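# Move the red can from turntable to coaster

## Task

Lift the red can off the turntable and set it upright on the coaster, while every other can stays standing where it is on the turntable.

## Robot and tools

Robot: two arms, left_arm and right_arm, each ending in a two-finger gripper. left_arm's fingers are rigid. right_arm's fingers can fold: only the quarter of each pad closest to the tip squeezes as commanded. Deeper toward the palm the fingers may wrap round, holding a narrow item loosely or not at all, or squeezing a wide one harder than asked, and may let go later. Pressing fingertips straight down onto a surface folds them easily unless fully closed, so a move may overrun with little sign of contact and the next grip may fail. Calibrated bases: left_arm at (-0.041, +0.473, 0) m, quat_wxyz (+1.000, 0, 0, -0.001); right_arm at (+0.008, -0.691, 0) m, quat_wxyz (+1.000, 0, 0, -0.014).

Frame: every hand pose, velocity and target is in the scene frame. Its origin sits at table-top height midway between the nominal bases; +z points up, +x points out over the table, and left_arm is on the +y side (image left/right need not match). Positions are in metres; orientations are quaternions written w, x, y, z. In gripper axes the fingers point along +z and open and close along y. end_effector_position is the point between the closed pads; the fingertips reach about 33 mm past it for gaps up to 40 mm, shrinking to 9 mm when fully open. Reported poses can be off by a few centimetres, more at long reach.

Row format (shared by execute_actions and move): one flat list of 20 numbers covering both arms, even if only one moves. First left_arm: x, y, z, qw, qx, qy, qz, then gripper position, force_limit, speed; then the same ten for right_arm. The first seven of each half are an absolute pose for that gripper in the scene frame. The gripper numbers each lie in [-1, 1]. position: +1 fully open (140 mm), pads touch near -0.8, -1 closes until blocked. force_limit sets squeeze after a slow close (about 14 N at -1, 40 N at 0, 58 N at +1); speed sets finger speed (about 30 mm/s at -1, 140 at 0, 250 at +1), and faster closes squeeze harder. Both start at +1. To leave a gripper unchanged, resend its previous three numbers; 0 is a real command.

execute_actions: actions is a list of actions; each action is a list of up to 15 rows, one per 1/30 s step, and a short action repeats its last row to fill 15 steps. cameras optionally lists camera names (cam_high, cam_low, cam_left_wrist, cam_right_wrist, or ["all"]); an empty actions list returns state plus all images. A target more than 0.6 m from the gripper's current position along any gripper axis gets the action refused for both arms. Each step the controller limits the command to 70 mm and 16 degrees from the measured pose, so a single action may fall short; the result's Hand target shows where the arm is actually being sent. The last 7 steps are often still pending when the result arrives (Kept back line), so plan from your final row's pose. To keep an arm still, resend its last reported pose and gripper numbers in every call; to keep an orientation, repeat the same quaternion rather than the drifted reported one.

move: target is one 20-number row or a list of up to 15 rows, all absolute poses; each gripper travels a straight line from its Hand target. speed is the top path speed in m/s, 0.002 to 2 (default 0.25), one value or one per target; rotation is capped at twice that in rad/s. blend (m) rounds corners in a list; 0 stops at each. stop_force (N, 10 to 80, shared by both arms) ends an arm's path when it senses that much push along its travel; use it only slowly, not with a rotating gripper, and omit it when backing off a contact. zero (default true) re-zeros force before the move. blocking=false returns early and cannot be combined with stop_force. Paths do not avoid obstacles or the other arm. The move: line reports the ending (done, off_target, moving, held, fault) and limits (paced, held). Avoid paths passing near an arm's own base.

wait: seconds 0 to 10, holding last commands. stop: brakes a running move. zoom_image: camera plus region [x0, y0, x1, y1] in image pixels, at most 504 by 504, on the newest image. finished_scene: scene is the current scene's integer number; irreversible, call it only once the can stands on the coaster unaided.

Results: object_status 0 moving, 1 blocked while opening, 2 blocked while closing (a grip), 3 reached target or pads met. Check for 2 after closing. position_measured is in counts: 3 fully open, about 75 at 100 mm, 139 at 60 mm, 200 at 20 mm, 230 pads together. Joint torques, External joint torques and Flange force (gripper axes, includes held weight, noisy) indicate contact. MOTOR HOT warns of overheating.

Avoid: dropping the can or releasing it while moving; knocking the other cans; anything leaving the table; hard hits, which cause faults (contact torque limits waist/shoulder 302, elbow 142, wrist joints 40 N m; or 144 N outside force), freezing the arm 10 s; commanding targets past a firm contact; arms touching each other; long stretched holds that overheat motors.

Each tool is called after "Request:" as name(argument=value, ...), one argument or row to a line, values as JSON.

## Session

Request:
execute_actions(
  actions=[],
)

Scene clock: 0.00 s.
left_arm: end_effector_position=(+0.6808, +0.1780, +0.3036) position_measured=3 object_status=3 end_effector_quat_wxyz=(+0.678, +0.129, -0.689, +0.222) | right_arm: end_effector_position=(+0.2210, -0.2186, +0.2057) position_measured=3 object_status=3 end_effector_quat_wxyz=(-0.052, +0.637, -0.242, +0.731)
Joint positions: left_arm=[-0.164 0.953 1.01 -1.141 2.391 3.847] | right_arm=[1.722 0.551 2.124 -1.228 1.819 -1.576]
Joint velocities: within noise
Joint torques (N m): no reading
External joint torques (N m): no reading
Flange force (N): no reading
Hand target: left_arm +0.6808, +0.1780, +0.3036; +0.678, +0.129, -0.689, +0.222 | right_arm +0.2210, -0.2186, +0.2057; -0.052, +0.637, -0.242, +0.731
Tool commands: left_gripper/position=+1.0 left_gripper/force_limit=+1.0 left_gripper/speed=+1.0 right_gripper/position=+1.0 right_gripper/force_limit=+1.0 right_gripper/speed=+1.0

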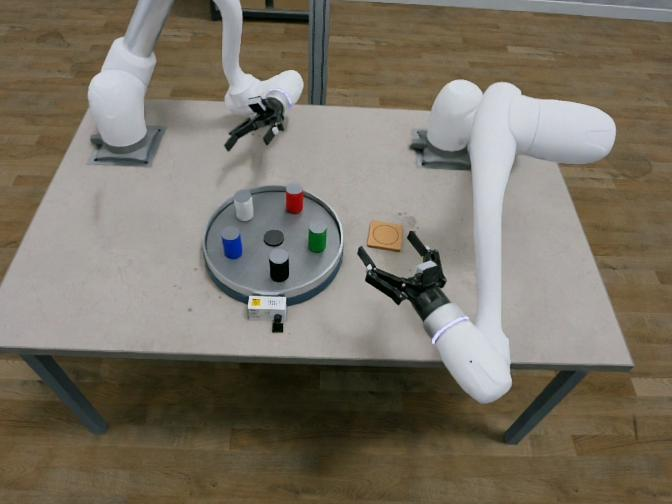

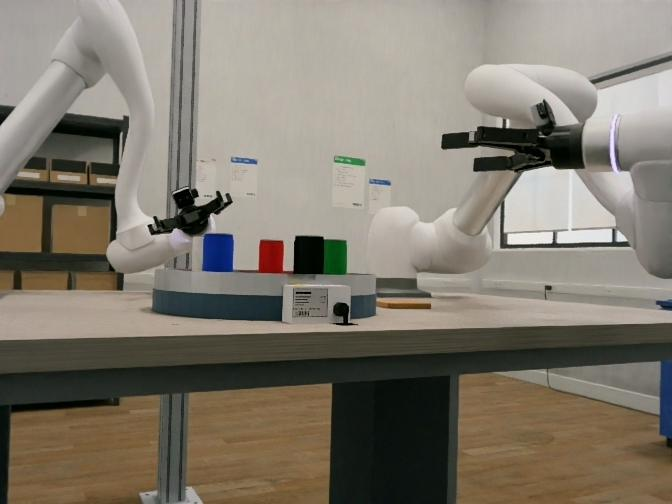

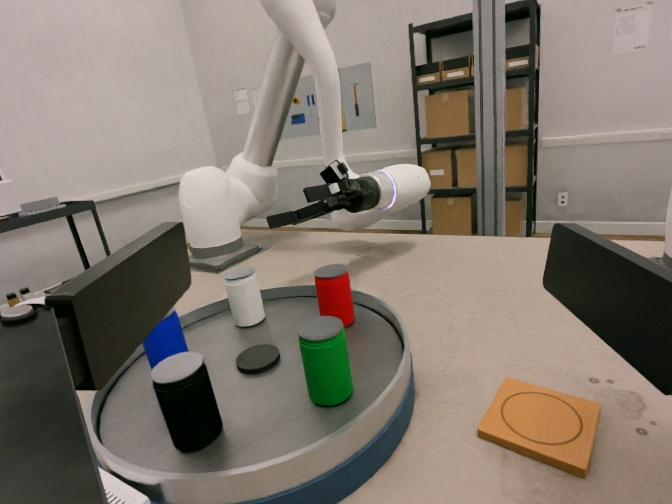

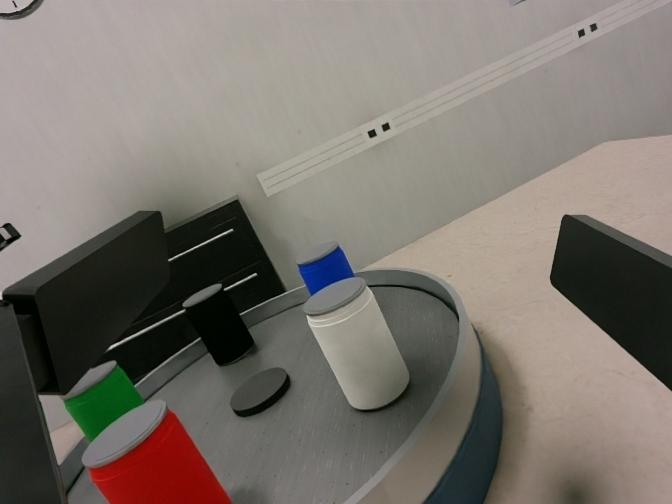

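Request:
move(
  target=[
    [0.62,0.15,0.40,0.678,0.129,-0.689,0.222,1,1,1,0.2,-0.33,0.3,-0.052,0.637,-0.242,0.731,1,1,1],
    [0.48,0.06,0.33,0,-0.7071,0.7071,0,1,1,1,0.2,-0.46,0.32,-0.052,0.637,-0.242,0.731,1,1,1],
  ],
  speed=0.4,
  blend=0.04,
  cameras=["cam_high","cam_left_wrist"],
)

Scene clock: 3.73 s.
left_arm: end_effector_position=(+0.4800, +0.0600, +0.3300) position_measured=3 object_status=3 end_effector_quat_wxyz=(+0.000, +0.707, -0.707, +0.000) | right_arm: end_effector_position=(+0.2000, -0.4600, +0.3200) position_measured=3 object_status=3 end_effector_quat_wxyz=(-0.052, +0.637, -0.242, +0.730)
Joint positions: left_arm=[-0.72 0.185 1.564 0 1.392 2.419] | right_arm=[1.868 0.085 2.5 -1.117 1.92 -1.634]
Joint torques (N m): left_arm=[2.64 -61.85 -40.38 4.39 -0.16 -0.11] | right_arm=[2.56 -29.87 -18.26 -0.12 2.37 -0.05]
External joint torques (N m): left_arm=[-2.47 1.07 -0.81 -0.2 0.13 0.11] | right_arm=[-2.61 3.72 0.85 -0.09 0.01 0.03]
Flange force (N): left_arm=[4.7 -0.3 -1.1] | right_arm=[-11.5 -2.6 3.5]
Hand target: left_arm +0.4800, +0.0600, +0.3300; +0.000, +0.707, -0.707, +0.000 | right_arm +0.2000, -0.4600, +0.3200; -0.052, +0.637, -0.242, +0.730
Off the commanded pose: left_arm 0.000 m, 0 deg | right_arm 0.000 m, 0 deg.
move: done
Images, in order (width x height): cam_high 672x504, cam_left_wrist 672x504.

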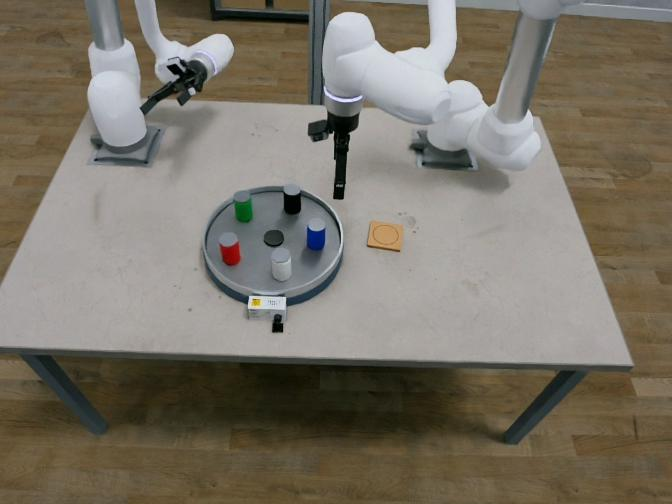

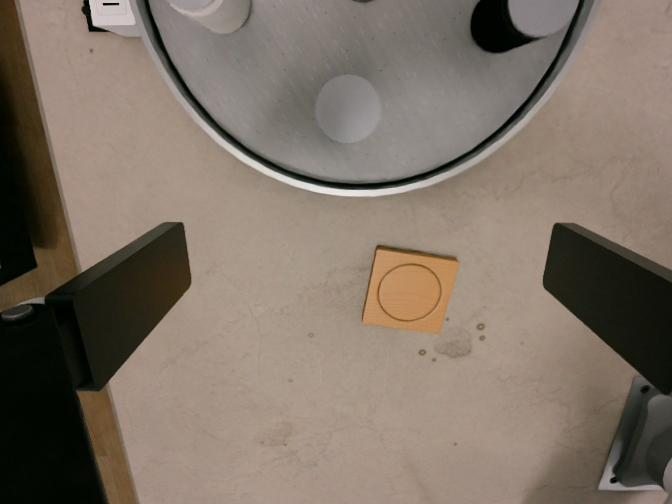

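Request:
move(
  target=[
    [0.343,-0.135,0.22,0,-0.7071,0.7071,0,0.5,-0.3,0,0.2,-0.46,0.32,-0.052,0.637,-0.242,0.73,1,1,1],
    [0.343,-0.135,0.125,0,-0.7071,0.7071,0,0.5,-0.3,0,0.2,-0.46,0.32,-0.052,0.637,-0.242,0.73,1,1,1],
  ],
  speed=[0.3,0.15],
  cameras=["cam_left_wrist"],
)

Scene clock: 6.53 s.
left_arm: end_effector_position=(+0.3430, -0.1350, +0.1250) position_measured=66 object_status=3 end_effector_quat_wxyz=(+0.000, +0.707, -0.707, +0.000) | right_arm: end_effector_position=(+0.2000, -0.4600, +0.3200) position_measured=3 object_status=3 end_effector_quat_wxyz=(-0.052, +0.637, -0.242, +0.730)
Joint positions: left_arm=[-1.053 0.379 1.697 0 1.065 2.086] | right_arm=[1.868 0.084 2.499 -1.117 1.919 -1.635]
Joint torques (N m): left_arm=[1.71 -77.41 -35.65 3.94 -0.23 -0.11] | right_arm=[2.37 -29.63 -18.32 -0.11 2.32 -0.02]
External joint torques (N m): left_arm=[-1.78 3.43 -0.62 -0.24 0.18 0.11] | right_arm=[-2.44 3.48 0.73 -0.1 0.07 0]
Flange force (N): left_arm=[6.5 -1.3 1.8] | right_arm=[-10.6 -2.6 3.2]
Hand target: left_arm +0.3430, -0.1350, +0.1250; +0.000, +0.707, -0.707, +0.000 | right_arm +0.2000, -0.4600, +0.3200; -0.052, +0.637, -0.242, +0.730
Off the commanded pose: left_arm 0.000 m, 0 deg | right_arm 0.000 m, 0 deg.
move: done
Images, in order (width x height): cam_left_wrist 672x504.

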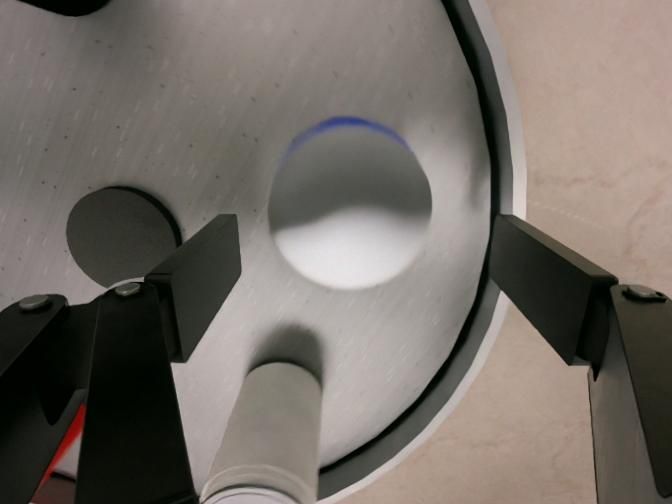

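Request:
wait(
  seconds=2.7,
  cameras=["cam_left_wrist"],
)

Scene clock: 9.37 s.
left_arm: end_effector_position=(+0.3430, -0.1350, +0.1250) position_measured=66 object_status=3 end_effector_quat_wxyz=(+0.000, +0.707, -0.707, +0.000) | right_arm: end_effector_position=(+0.2000, -0.4600, +0.3200) position_measured=3 object_status=3 end_effector_quat_wxyz=(-0.052, +0.637, -0.242, +0.730)
Joint positions: left_arm=[-1.053 0.379 1.697 0 1.065 2.086] | right_arm=[1.868 0.084 2.499 -1.117 1.919 -1.635]
Joint torques (N m): left_arm=[1.67 -76.48 -35.72 3.98 -0.23 -0.1] | right_arm=[2.33 -29.56 -18.25 -0.12 2.27 -0.08]
External joint torques (N m): left_arm=[-1.71 2.17 -0.65 -0.27 0.18 0.1] | right_arm=[-2.34 3.18 0.77 -0.09 0.12 0.06]
Flange force (N): left_arm=[5.0 -0.5 0.8] | right_arm=[-9.8 -2.3 3.2]
Hand target: left_arm +0.3430, -0.1350, +0.1250; +0.000, +0.707, -0.707, +0.000 | right_arm +0.2000, -0.4600, +0.3200; -0.052, +0.637, -0.242, +0.730
Tool commands: left_gripper/position=+0.5 left_gripper/force_limit=-0.3 left_gripper/speed=+0.0 right_gripper/position=+1.0 right_gripper/force_limit=+1.0 right_gripper/speed=+1.0
Off the commanded pose: left_arm 0.000 m, 0 deg | right_arm 0.000 m, 0 deg.
wait: 2.70 s; at rest by 0.03 s
Images, in order (width x height): cam_left_wrist 672x504.

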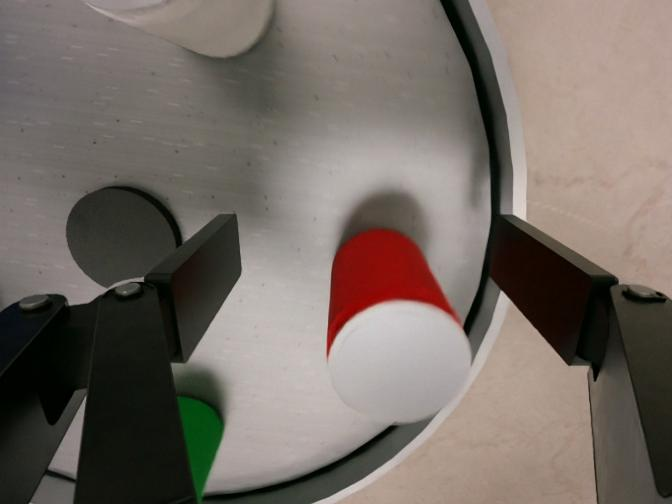

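Request:
move(
  target=[0.328,-0.135,0.125,0,-0.7071,0.7071,0,0.9,-0.3,0,0.2,-0.46,0.32,-0.052,0.637,-0.242,0.73,1,1,1],
  speed=0.1,
)

Request:
wait(
  seconds=4.4,
)

Scene clock: 10.83 s.
left_arm: end_effector_position=(+0.3280, -0.1350, +0.1250) position_measured=16 object_status=3 end_effector_quat_wxyz=(+0.000, +0.707, -0.707, +0.000) | right_arm: end_effector_position=(+0.2000, -0.4600, +0.3200) position_measured=3 object_status=3 end_effector_quat_wxyz=(-0.052, +0.637, -0.242, +0.730)
Joint positions: left_arm=[-1.071 0.368 1.714 0 1.06 2.068] | right_arm=[1.868 0.084 2.499 -1.117 1.919 -1.635]
Joint torques (N m): left_arm=[0.89 -74.88 -35.71 3.96 -0.18 -0.05] | right_arm=[2.56 -29.83 -18.44 -0.08 2.27 -0.16]
External joint torques (N m): left_arm=[-0.85 2 -0.51 -0.26 0.13 0.05] | right_arm=[-2.55 3.44 0.91 -0.13 0.12 0.14]
Flange force (N): left_arm=[3.9 -1.1 0.9] | right_arm=[-10.8 -2.3 3.6]
Hand target: left_arm +0.3280, -0.1350, +0.1250; +0.000, +0.707, -0.707, +0.000 | right_arm +0.2000, -0.4600, +0.3200; -0.052, +0.637, -0.242, +0.730
Off the commanded pose: left_arm 0.000 m, 0 deg | right_arm 0.000 m, 0 deg.
move: done

Scene clock: 15.23 s.
left_arm: end_effector_position=(+0.3280, -0.1350, +0.1250) position_measured=16 object_status=3 end_effector_quat_wxyz=(+0.000, +0.707, -0.707, +0.000) | right_arm: end_effector_position=(+0.2000, -0.4600, +0.3200) position_measured=3 object_status=3 end_effector_quat_wxyz=(-0.052, +0.637, -0.242, +0.730)
Joint positions: left_arm=[-1.071 0.368 1.714 0 1.06 2.068] | right_arm=[1.868 0.084 2.499 -1.117 1.919 -1.635]
Joint torques (N m): left_arm=[1.64 -75.21 -35.73 3.93 -0.24 -0.11] | right_arm=[2.42 -29.15 -18.26 -0.13 2.27 -0.13]
External joint torques (N m): left_arm=[-1.69 2.79 -0.3 -0.25 0.2 0.11] | right_arm=[-2.46 3.02 0.67 -0.08 0.11 0.11]
Flange force (N): left_arm=[5.1 -0.5 1.6] | right_arm=[-9.6 -2.4 3.5]
Hand target: left_arm +0.3280, -0.1350, +0.1250; +0.000, +0.707, -0.707, +0.000 | right_arm +0.2000, -0.4600, +0.3200; -0.052, +0.637, -0.242, +0.730
Tool commands: left_gripper/position=+0.9 left_gripper/force_limit=-0.3 left_gripper/speed=+0.0 right_gripper/position=+1.0 right_gripper/force_limit=+1.0 right_gripper/speed=+1.0
Off the commanded pose: left_arm 0.000 m, 0 deg | right_arm 0.000 m, 0 deg.
wait: 4.40 s; at rest by 0.17 s

Request:
wait(
  seconds=1.6,
)

Request:
execute_actions(
  actions=[
    [[0.328,-0.135,0.125,0,-0.7071,0.7071,0,0.15,-0.3,0,0.2,-0.46,0.32,-0.052,0.637,-0.242,0.73,1,1,1]],
  ],
  cameras=["cam_left_wrist"],
)

Scene clock: 17.23 s.
left_arm: end_effector_position=(+0.3280, -0.1350, +0.1250) position_measured=16 object_status=3 end_effector_quat_wxyz=(+0.000, +0.707, -0.707, +0.000) | right_arm: end_effector_position=(+0.2000, -0.4600, +0.3200) position_measured=3 object_status=3 end_effector_quat_wxyz=(-0.052, +0.637, -0.242, +0.730)
Joint positions: left_arm=[-1.071 0.368 1.714 0 1.06 2.068] | right_arm=[1.868 0.084 2.499 -1.117 1.919 -1.635]
Joint torques (N m): left_arm=[1.78 -75.3 -35.78 3.94 -0.22 -0.12] | right_arm=[2.43 -29.12 -18.36 -0.07 2.31 -0.1]
External joint torques (N m): left_arm=[-1.84 2.65 -0.42 -0.25 0.16 0.12] | right_arm=[-2.38 2.71 0.77 -0.14 0.08 0.08]
Flange force (N): left_arm=[5.2 -0.3 1.5] | right_arm=[-8.8 -2.3 3.9]
Hand target: left_arm +0.3280, -0.1350, +0.1250; +0.000, +0.707, -0.707, +0.000 | right_arm +0.2000, -0.4600, +0.3200; -0.052, +0.637, -0.242, +0.730
Tool commands: left_gripper/position=+0.9 left_gripper/force_limit=-0.3 left_gripper/speed=+0.0 right_gripper/position=+1.0 right_gripper/force_limit=+1.0 right_gripper/speed=+1.0
Off the commanded pose: left_arm 0.000 m, 0 deg | right_arm 0.000 m, 0 deg.
wait: 1.60 s; at rest from the start

Scene clock: 17.50 s.
left_arm: end_effector_position=(+0.3280, -0.1350, +0.1250) position_measured=57 object_status=0 end_effector_quat_wxyz=(+0.000, +0.707, -0.707, +0.000) | right_arm: end_effector_position=(+0.2000, -0.4600, +0.3200) position_measured=3 object_status=3 end_effector_quat_wxyz=(-0.052, +0.637, -0.242, +0.730)
Joint positions: left_arm=[-1.071 0.368 1.714 0 1.06 2.068] | right_arm=[1.868 0.084 2.499 -1.117 1.919 -1.635]
Joint torques (N m): left_arm=[1.41 -75.41 -35.66 3.95 -0.21 -0.12] | right_arm=[2.38 -29.64 -18.15 -0.12 2.33 -0.15]
External joint torques (N m): left_arm=[-1.36 2.16 -0.7 -0.24 0.17 0.12] | right_arm=[-2.39 3.18 0.52 -0.09 0.06 0.13]
Flange force (N): left_arm=[4.8 -0.9 0.8] | right_arm=[-10.1 -2.6 3.0]
Hand target: left_arm +0.3280, -0.1350, +0.1250; +0.000, +0.707, -0.707, +0.000 | right_arm +0.2000, -0.4600, +0.3200; -0.052, +0.637, -0.242, +0.730
Off the commanded pose: left_arm 0.000 m, 0 deg | right_arm 0.000 m, 0 deg.
Kept back: 7 steps.
Step readings (end_effector_position of left_arm | right_arm):
0: (+0.3280, -0.1350, +0.1250) | (+0.2000, -0.4600, +0.3200)
1: (+0.3280, -0.1350, +0.1250) | (+0.2000, -0.4600, +0.3200)
2: (+0.3280, -0.1350, +0.1250) | (+0.2000, -0.4600, +0.3200)
4: (+0.3280, -0.1350, +0.1250) | (+0.2000, -0.4600, +0.3200)
Images, in order (width x height): cam_left_wrist 672x504.

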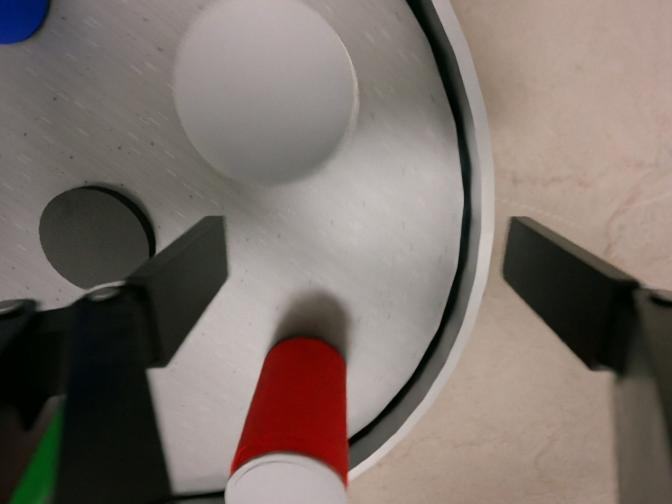

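Request:
wait(
  seconds=0.22,
)

Request:
execute_actions(
  actions=[
    [[0.328,-0.135,0.125,0,-0.7071,0.7071,0,-1,-0.3,-0.2,0.2,-0.46,0.32,-0.052,0.637,-0.242,0.73,1,1,1]],
  ],
  cameras=["cam_left_wrist"],
)

Scene clock: 18.07 s.
left_arm: end_effector_position=(+0.3280, -0.1350, +0.1250) position_measured=110 object_status=3 end_effector_quat_wxyz=(+0.000, +0.707, -0.707, +0.000) | right_arm: end_effector_position=(+0.2000, -0.4600, +0.3200) position_measured=3 object_status=3 end_effector_quat_wxyz=(-0.052, +0.637, -0.242, +0.730)
Joint positions: left_arm=[-1.071 0.368 1.714 0 1.06 2.068] | right_arm=[1.868 0.084 2.499 -1.117 1.919 -1.635]
Joint torques (N m): left_arm=[1.56 -75.29 -35.69 3.96 -0.26 -0.14] | right_arm=[2.85 -29.52 -18.11 -0.13 2.25 -0.16]
External joint torques (N m): left_arm=[-1.63 2.59 -0.51 -0.27 0.21 0.14] | right_arm=[-2.84 3.19 0.6 -0.08 0.14 0.14]
Flange force (N): left_arm=[5.2 -0.7 1.3] | right_arm=[-10.4 -3.0 4.1]
Hand target: left_arm +0.3280, -0.1350, +0.1250; +0.000, +0.707, -0.707, +0.000 | right_arm +0.2000, -0.4600, +0.3200; -0.052, +0.637, -0.242, +0.730
Tool commands: left_gripper/position=+0.15 left_gripper/force_limit=-0.3 left_gripper/speed=+0.0 right_gripper/position=+1.0 right_gripper/force_limit=+1.0 right_gripper/speed=+1.0
Off the commanded pose: left_arm 0.000 m, 0 deg | right_arm 0.000 m, 0 deg.
wait: 0.23 s; at rest by 0.10 s

Scene clock: 18.33 s.
left_arm: end_effector_position=(+0.3280, -0.1350, +0.1250) position_measured=144 object_status=0 end_effector_quat_wxyz=(+0.000, +0.707, -0.707, +0.000) end_effector_velocity=(+0.000, -0.001, +0.001) end_effector_angular_velocity=(-0.006, -0.003, +0.000) | right_arm: end_effector_position=(+0.2000, -0.4600, +0.3200) position_measured=3 object_status=3 end_effector_quat_wxyz=(-0.052, +0.637, -0.242, +0.730)
Joint positions: left_arm=[-1.071 0.368 1.714 0 1.06 2.068] | right_arm=[1.868 0.084 2.499 -1.117 1.919 -1.635]
Joint velocities: left_arm=[0 -0.002 0.001 0 -0.005 0] | right_arm=[within noise]
Joint torques (N m): left_arm=[1.51 -75.07 -34.96 3.77 0.07 -0.13] | right_arm=[2.24 -29.85 -18.39 -0.02 2.3 -0.07]
External joint torques (N m): left_arm=[-1.42 0.99 -1.65 -0.03 -0.12 0.13] | right_arm=[-2.22 3.58 0.86 -0.19 0.09 0.05]
Flange force (N): left_arm=[4.9 -0.9 -0.5] | right_arm=[-10.7 -2.2 2.8]
Hand target: left_arm +0.3280, -0.1350, +0.1250; +0.000, +0.707, -0.707, +0.000 | right_arm +0.2000, -0.4600, +0.3200; -0.052, +0.637, -0.242, +0.730
Off the commanded pose: left_arm 0.000 m, 0 deg | right_arm 0.000 m, 0 deg.
Kept back: 7 steps.
Step readings (end_effector_position of left_arm | right_arm):
0: (+0.3280, -0.1350, +0.1250) | (+0.2000, -0.4600, +0.3200)
1: (+0.3280, -0.1350, +0.1250) | (+0.2000, -0.4600, +0.3200)
2: (+0.3280, -0.1350, +0.1250) | (+0.2000, -0.4600, +0.3200)
4: (+0.3280, -0.1350, +0.1250) | (+0.2000, -0.4600, +0.3200)
Images, in order (width x height): cam_left_wrist 672x504.

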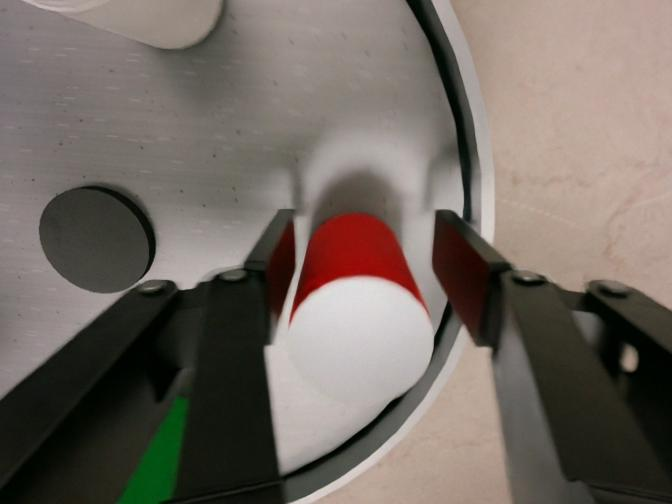

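Request:
move(
  target=[0.328,-0.135,0.245,0,-0.7071,0.7071,0,-1,-0.3,-0.2,0.2,-0.46,0.32,-0.052,0.637,-0.242,0.73,1,1,1],
  cameras=["cam_left_wrist","cam_low"],
)

Scene clock: 19.70 s.
left_arm: end_effector_position=(+0.3280, -0.1350, +0.2449) position_measured=160 object_status=2 end_effector_quat_wxyz=(+0.000, +0.707, -0.707, +0.000) | right_arm: end_effector_position=(+0.2000, -0.4600, +0.3200) position_measured=3 object_status=3 end_effector_quat_wxyz=(-0.052, +0.637, -0.242, +0.730)
Joint positions: left_arm=[-1.071 0.291 1.587 0 1.264 2.068] | right_arm=[1.868 0.084 2.499 -1.117 1.919 -1.635]
Joint torques (N m): left_arm=[1.33 -72.39 -39.97 4.35 -0.12 -0.08] | right_arm=[2.34 -29.06 -18.08 -0.17 2.36 -0.1]
External joint torques (N m): left_arm=[-1.33 3.22 0.26 -0.29 0.07 0.08] | right_arm=[-2.33 2.74 0.48 -0.03 0.03 0.08]
Flange force (N): left_arm=[4.7 -0.8 1.8] | right_arm=[-8.9 -2.5 3.3]
Hand target: left_arm +0.3280, -0.1350, +0.2450; +0.000, +0.707, -0.707, +0.000 | right_arm +0.2000, -0.4600, +0.3200; -0.052, +0.637, -0.242, +0.730
Off the commanded pose: left_arm 0.000 m, 0 deg | right_arm 0.000 m, 0 deg.
move: done
Images, in order (width x height): cam_low 672x504, cam_left_wrist 672x504.

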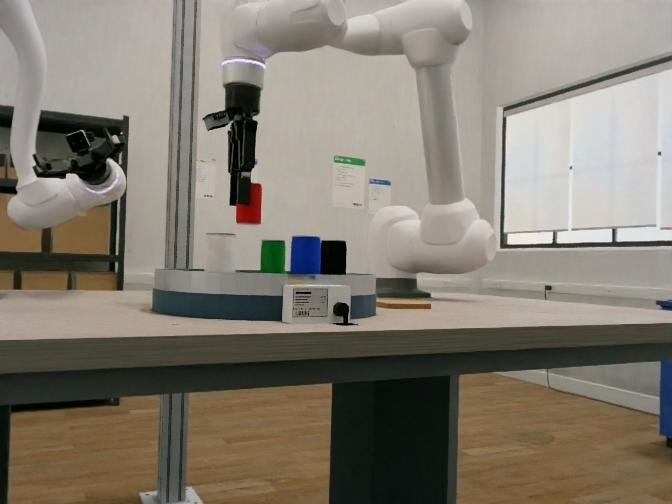

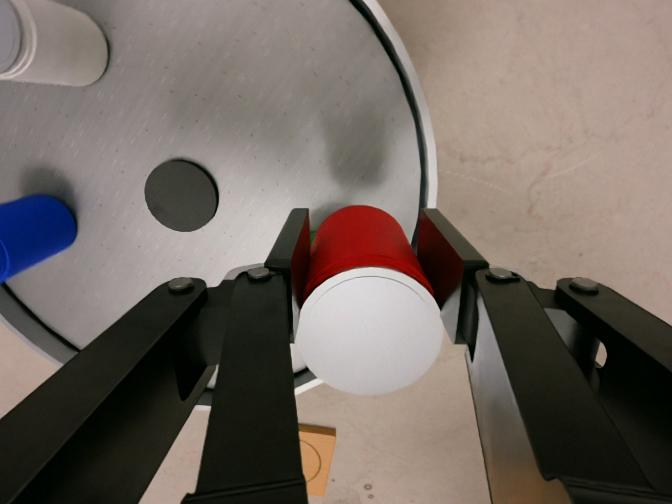

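Request:
move(
  target=[
    [0.401,0.206,0.245,0,-0.7071,0.7071,0,-1,-0.3,-0.2,0.2,-0.46,0.32,-0.052,0.637,-0.242,0.73,1,1,1],
    [0.401,0.206,0.092,0,-0.7071,0.7071,0,-1,-0.3,-0.2,0.2,-0.46,0.32,-0.052,0.637,-0.242,0.73,1,1,1],
  ],
  blend=0.02,
  speed=[0.18,0.12],
  cameras=["cam_left_wrist","cam_low","cam_high"],
)

Request:
zoom_image(
  camera="cam_high",
  region=[330, 170, 450, 270],
)

Request:
zoom_image(
  camera="cam_low",
  region=[350, 210, 470, 330],
)

Scene clock: 23.87 s.
left_arm: end_effector_position=(+0.4010, +0.2060, +0.0920) position_measured=160 object_status=2 end_effector_quat_wxyz=(+0.000, +0.707, -0.707, +0.000) | right_arm: end_effector_position=(+0.2000, -0.4600, +0.3200) position_measured=3 object_status=3 end_effector_quat_wxyz=(-0.052, +0.637, -0.242, +0.730)
Joint positions: left_arm=[-0.608 0.12 2.112 0 0.909 2.531] | right_arm=[1.868 0.084 2.499 -1.117 1.919 -1.635]
Joint torques (N m): left_arm=[1.65 -47.41 -33.18 3.6 -0.2 -0.12] | right_arm=[2.11 -29.43 -17.88 -0.08 2.27 -0.06]
External joint torques (N m): left_arm=[-1.59 1.94 0.27 -0.26 0.16 0.12] | right_arm=[-2.12 3.11 0.39 -0.13 0.12 0.04]
Flange force (N): left_arm=[3.6 -0.5 2.2] | right_arm=[-9.4 -2.6 2.4]
Hand target: left_arm +0.4010, +0.2060, +0.0920; +0.000, +0.707, -0.707, +0.000 | right_arm +0.2000, -0.4600, +0.3200; -0.052, +0.637, -0.242, +0.730
Off the commanded pose: left_arm 0.000 m, 0 deg | right_arm 0.000 m, 0 deg.
move: done
Images, in order (width x height): cam_high 672x504, cam_low 672x504, cam_left_wrist 672x504.

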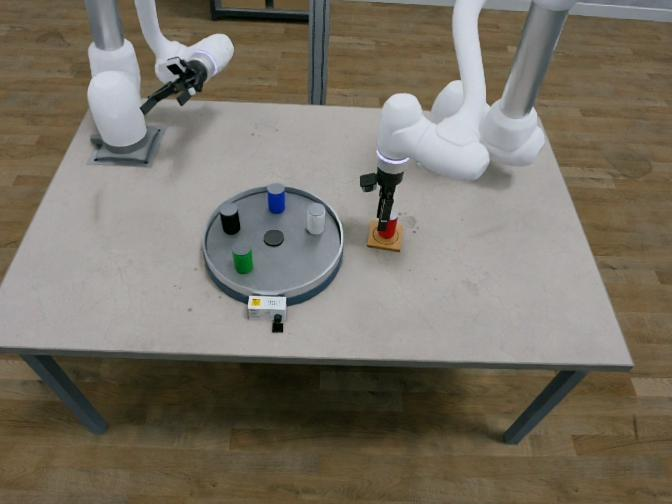

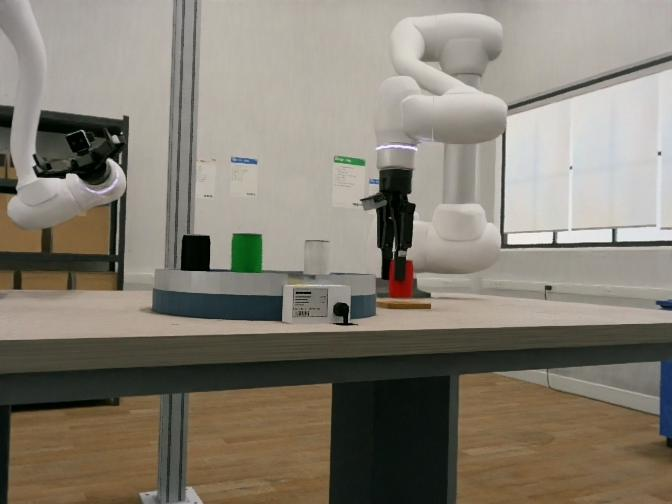

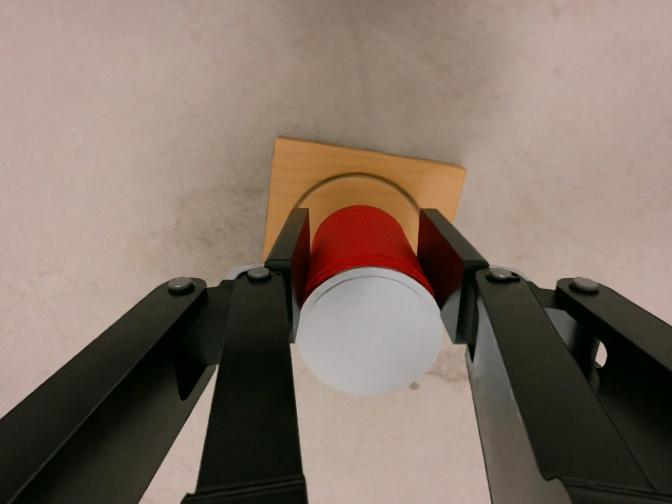

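Scaled by 4.200.

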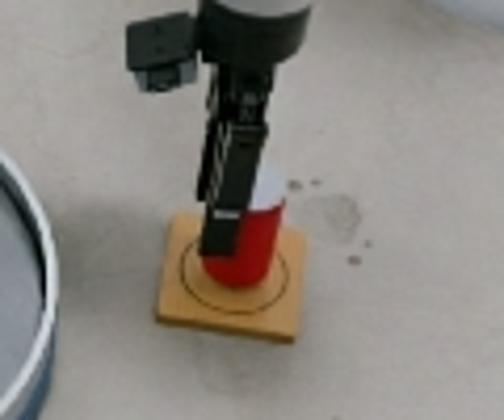

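Scaled by 4.200.

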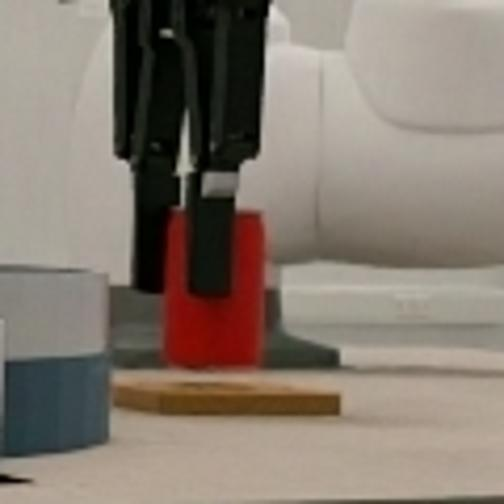

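Request:
move(
  target=[
    [0.401,0.203,0.0865,0,-0.7071,0.7071,0,-1,-0.3,-0.2,0.2,-0.46,0.32,-0.052,0.637,-0.242,0.73,1,1,1],
  ],
  speed=0.04,
)

Request:
move(
  target=[
    [0.401,0.203,0.073,0,-0.7071,0.7071,0,-1,-0.3,-0.2,0.2,-0.46,0.32,-0.052,0.637,-0.242,0.73,1,1,1],
  ],
  speed=0.008,
  stop_force=10,
  cameras=["cam_low","cam_left_wrist"],
)

Request:
zoom_image(
  camera="cam_low",
  region=[350, 210, 470, 330],
)

Scene clock: 25.10 s.
left_arm: end_effector_position=(+0.4010, +0.2030, +0.0865) position_measured=160 object_status=2 end_effector_quat_wxyz=(+0.000, +0.707, -0.707, +0.000) | right_arm: end_effector_position=(+0.2000, -0.4600, +0.3200) position_measured=3 object_status=3 end_effector_quat_wxyz=(-0.052, +0.637, -0.242, +0.730)
Joint positions: left_arm=[-0.613 0.129 2.114 0 0.898 2.526] | right_arm=[1.868 0.084 2.499 -1.117 1.919 -1.635]
Joint torques (N m): left_arm=[1.8 -48.03 -32.71 3.56 -0.13 -0.11] | right_arm=[1.83 -29.75 -18.47 -0.13 2.36 -0.05]
External joint torques (N m): left_arm=[-1.78 2.24 0.14 -0.25 0.09 0.11] | right_arm=[-1.86 3.51 0.88 -0.08 0.03 0.03]
Flange force (N): left_arm=[4.3 -0.8 2.6] | right_arm=[-10.3 -1.5 1.9]
Hand target: left_arm +0.4010, +0.2030, +0.0865; +0.000, +0.707, -0.707, +0.000 | right_arm +0.2000, -0.4600, +0.3200; -0.052, +0.637, -0.242, +0.730
Off the commanded pose: left_arm 0.000 m, 0 deg | right_arm 0.000 m, 0 deg.
move: done

Scene clock: 26.10 s.
left_arm: end_effector_position=(+0.4011, +0.2029, +0.0834) position_measured=160 object_status=2 end_effector_quat_wxyz=(+0.000, +0.707, -0.707, +0.000) | right_arm: end_effector_position=(+0.2000, -0.4600, +0.3200) position_measured=3 object_status=3 end_effector_quat_wxyz=(-0.052, +0.637, -0.242, +0.730)
Joint positions: left_arm=[-0.613 0.133 2.117 0 0.891 2.526] | right_arm=[1.868 0.084 2.499 -1.117 1.919 -1.635]
Joint torques (N m): left_arm=[3.98 -36.18 -23.47 4.72 -1.01 -0.06] | right_arm=[1.92 -29.55 -18.33 -0.17 2.33 -0.08]
External joint torques (N m): left_arm=[-3.94 -9.97 -8.95 -1.43 0.98 0.06] | right_arm=[-1.95 3.38 0.76 -0.04 0.05 0.06]
Flange force (N): left_arm=[6.8 3.3 -21.8] | right_arm=[-10.1 -1.7 1.9]
Hand target: left_arm +0.4011, +0.2029, +0.0834; +0.000, +0.707, -0.707, +0.000 | right_arm +0.2000, -0.4600, +0.3200; -0.052, +0.637, -0.242, +0.730
Off the commanded pose: left_arm 0.010 m, 0 deg | right_arm 0.000 m, 0 deg.
move: contact (left_arm)
Images, in order (width x height): cam_low 672x504, cam_left_wrist 672x504.

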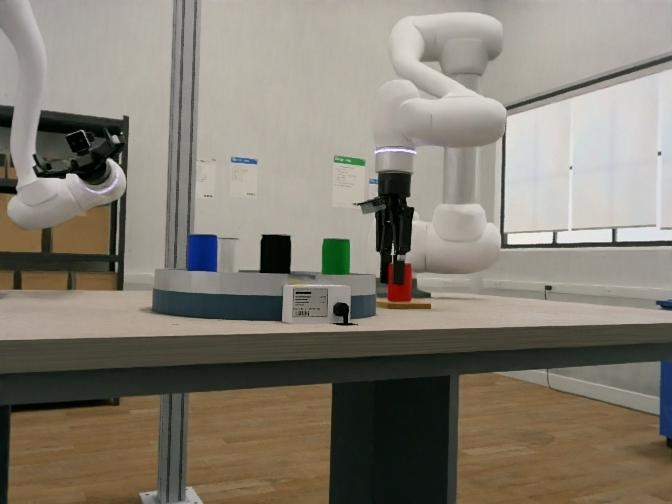

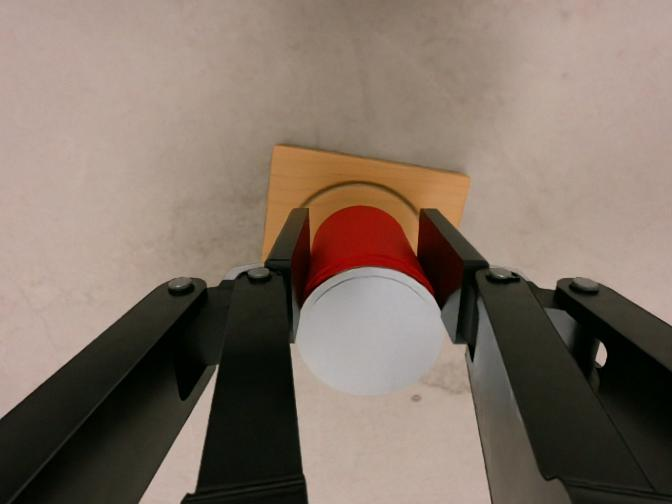

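Scaled by 4.200.

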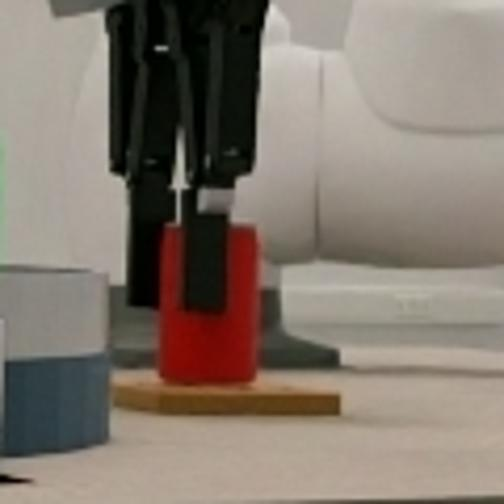

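Request:
move(
  target=[
    [0.4011,0.2029,0.0838,0,-0.7071,0.7071,0,-1,-0.3,-0.2,0.2,-0.46,0.32,-0.052,0.637,-0.242,0.73,1,1,1],
    [0.4011,0.2029,0.0838,0,-0.7071,0.7071,0,0.2,-0.3,-0.9,0.2,-0.46,0.32,-0.052,0.637,-0.242,0.73,1,1,1],
    [0.4011,0.2029,0.24,0,-0.7071,0.7071,0,0.2,-0.3,-0.9,0.2,-0.46,0.32,-0.052,0.637,-0.242,0.73,1,1,1],
  ],
  speed=[0.02,0.02,0.2],
  cameras=["cam_left_wrist","cam_high"],
)

Scene clock: 29.40 s.
left_arm: end_effector_position=(+0.4011, +0.2029, +0.2400) position_measured=104 object_status=3 end_effector_quat_wxyz=(+0.000, +0.707, -0.707, +0.000) | right_arm: end_effector_position=(+0.2000, -0.4600, +0.3200) position_measured=3 object_status=3 end_effector_quat_wxyz=(-0.052, +0.637, -0.242, +0.730)
Joint positions: left_arm=[-0.613 -0.008 1.944 0 1.205 2.526] | right_arm=[1.868 0.084 2.499 -1.117 1.919 -1.635]
Joint torques (N m): left_arm=[1.46 -39.19 -37.8 4.2 -0.23 -0.11] | right_arm=[2.25 -29.75 -18.33 -0.17 2.31 -0.21]
External joint torques (N m): left_arm=[-1.44 1.1 -1.01 -0.25 0.2 0.11] | right_arm=[-2.27 3.59 0.73 -0.04 0.07 0.19]
Flange force (N): left_arm=[3.9 -1.4 -1.0] | right_arm=[-11.2 -1.9 2.4]
Hand target: left_arm +0.4011, +0.2029, +0.2400; +0.000, +0.707, -0.707, +0.000 | right_arm +0.2000, -0.4600, +0.3200; -0.052, +0.637, -0.242, +0.730
Off the commanded pose: left_arm 0.000 m, 0 deg | right_arm 0.000 m, 0 deg.
move: done
Images, in order (width x height): cam_high 672x504, cam_left_wrist 672x504.

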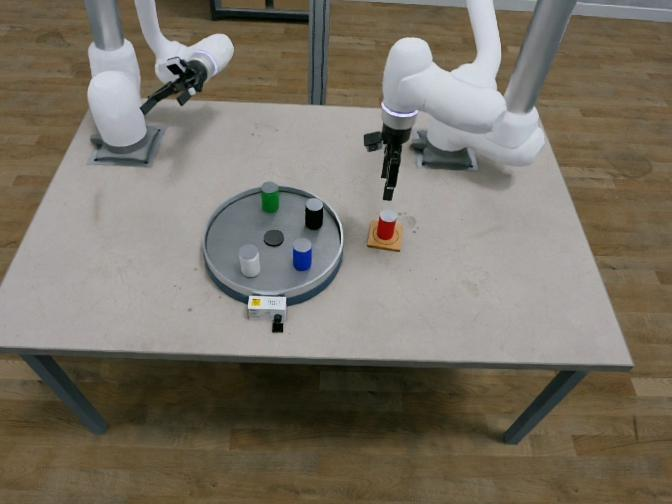

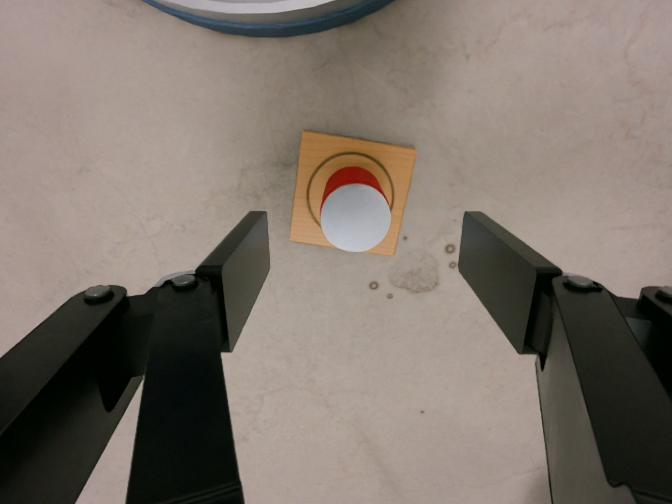

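Request:
finished_scene(
  scene=2,
)

The scene is finished: the task was done.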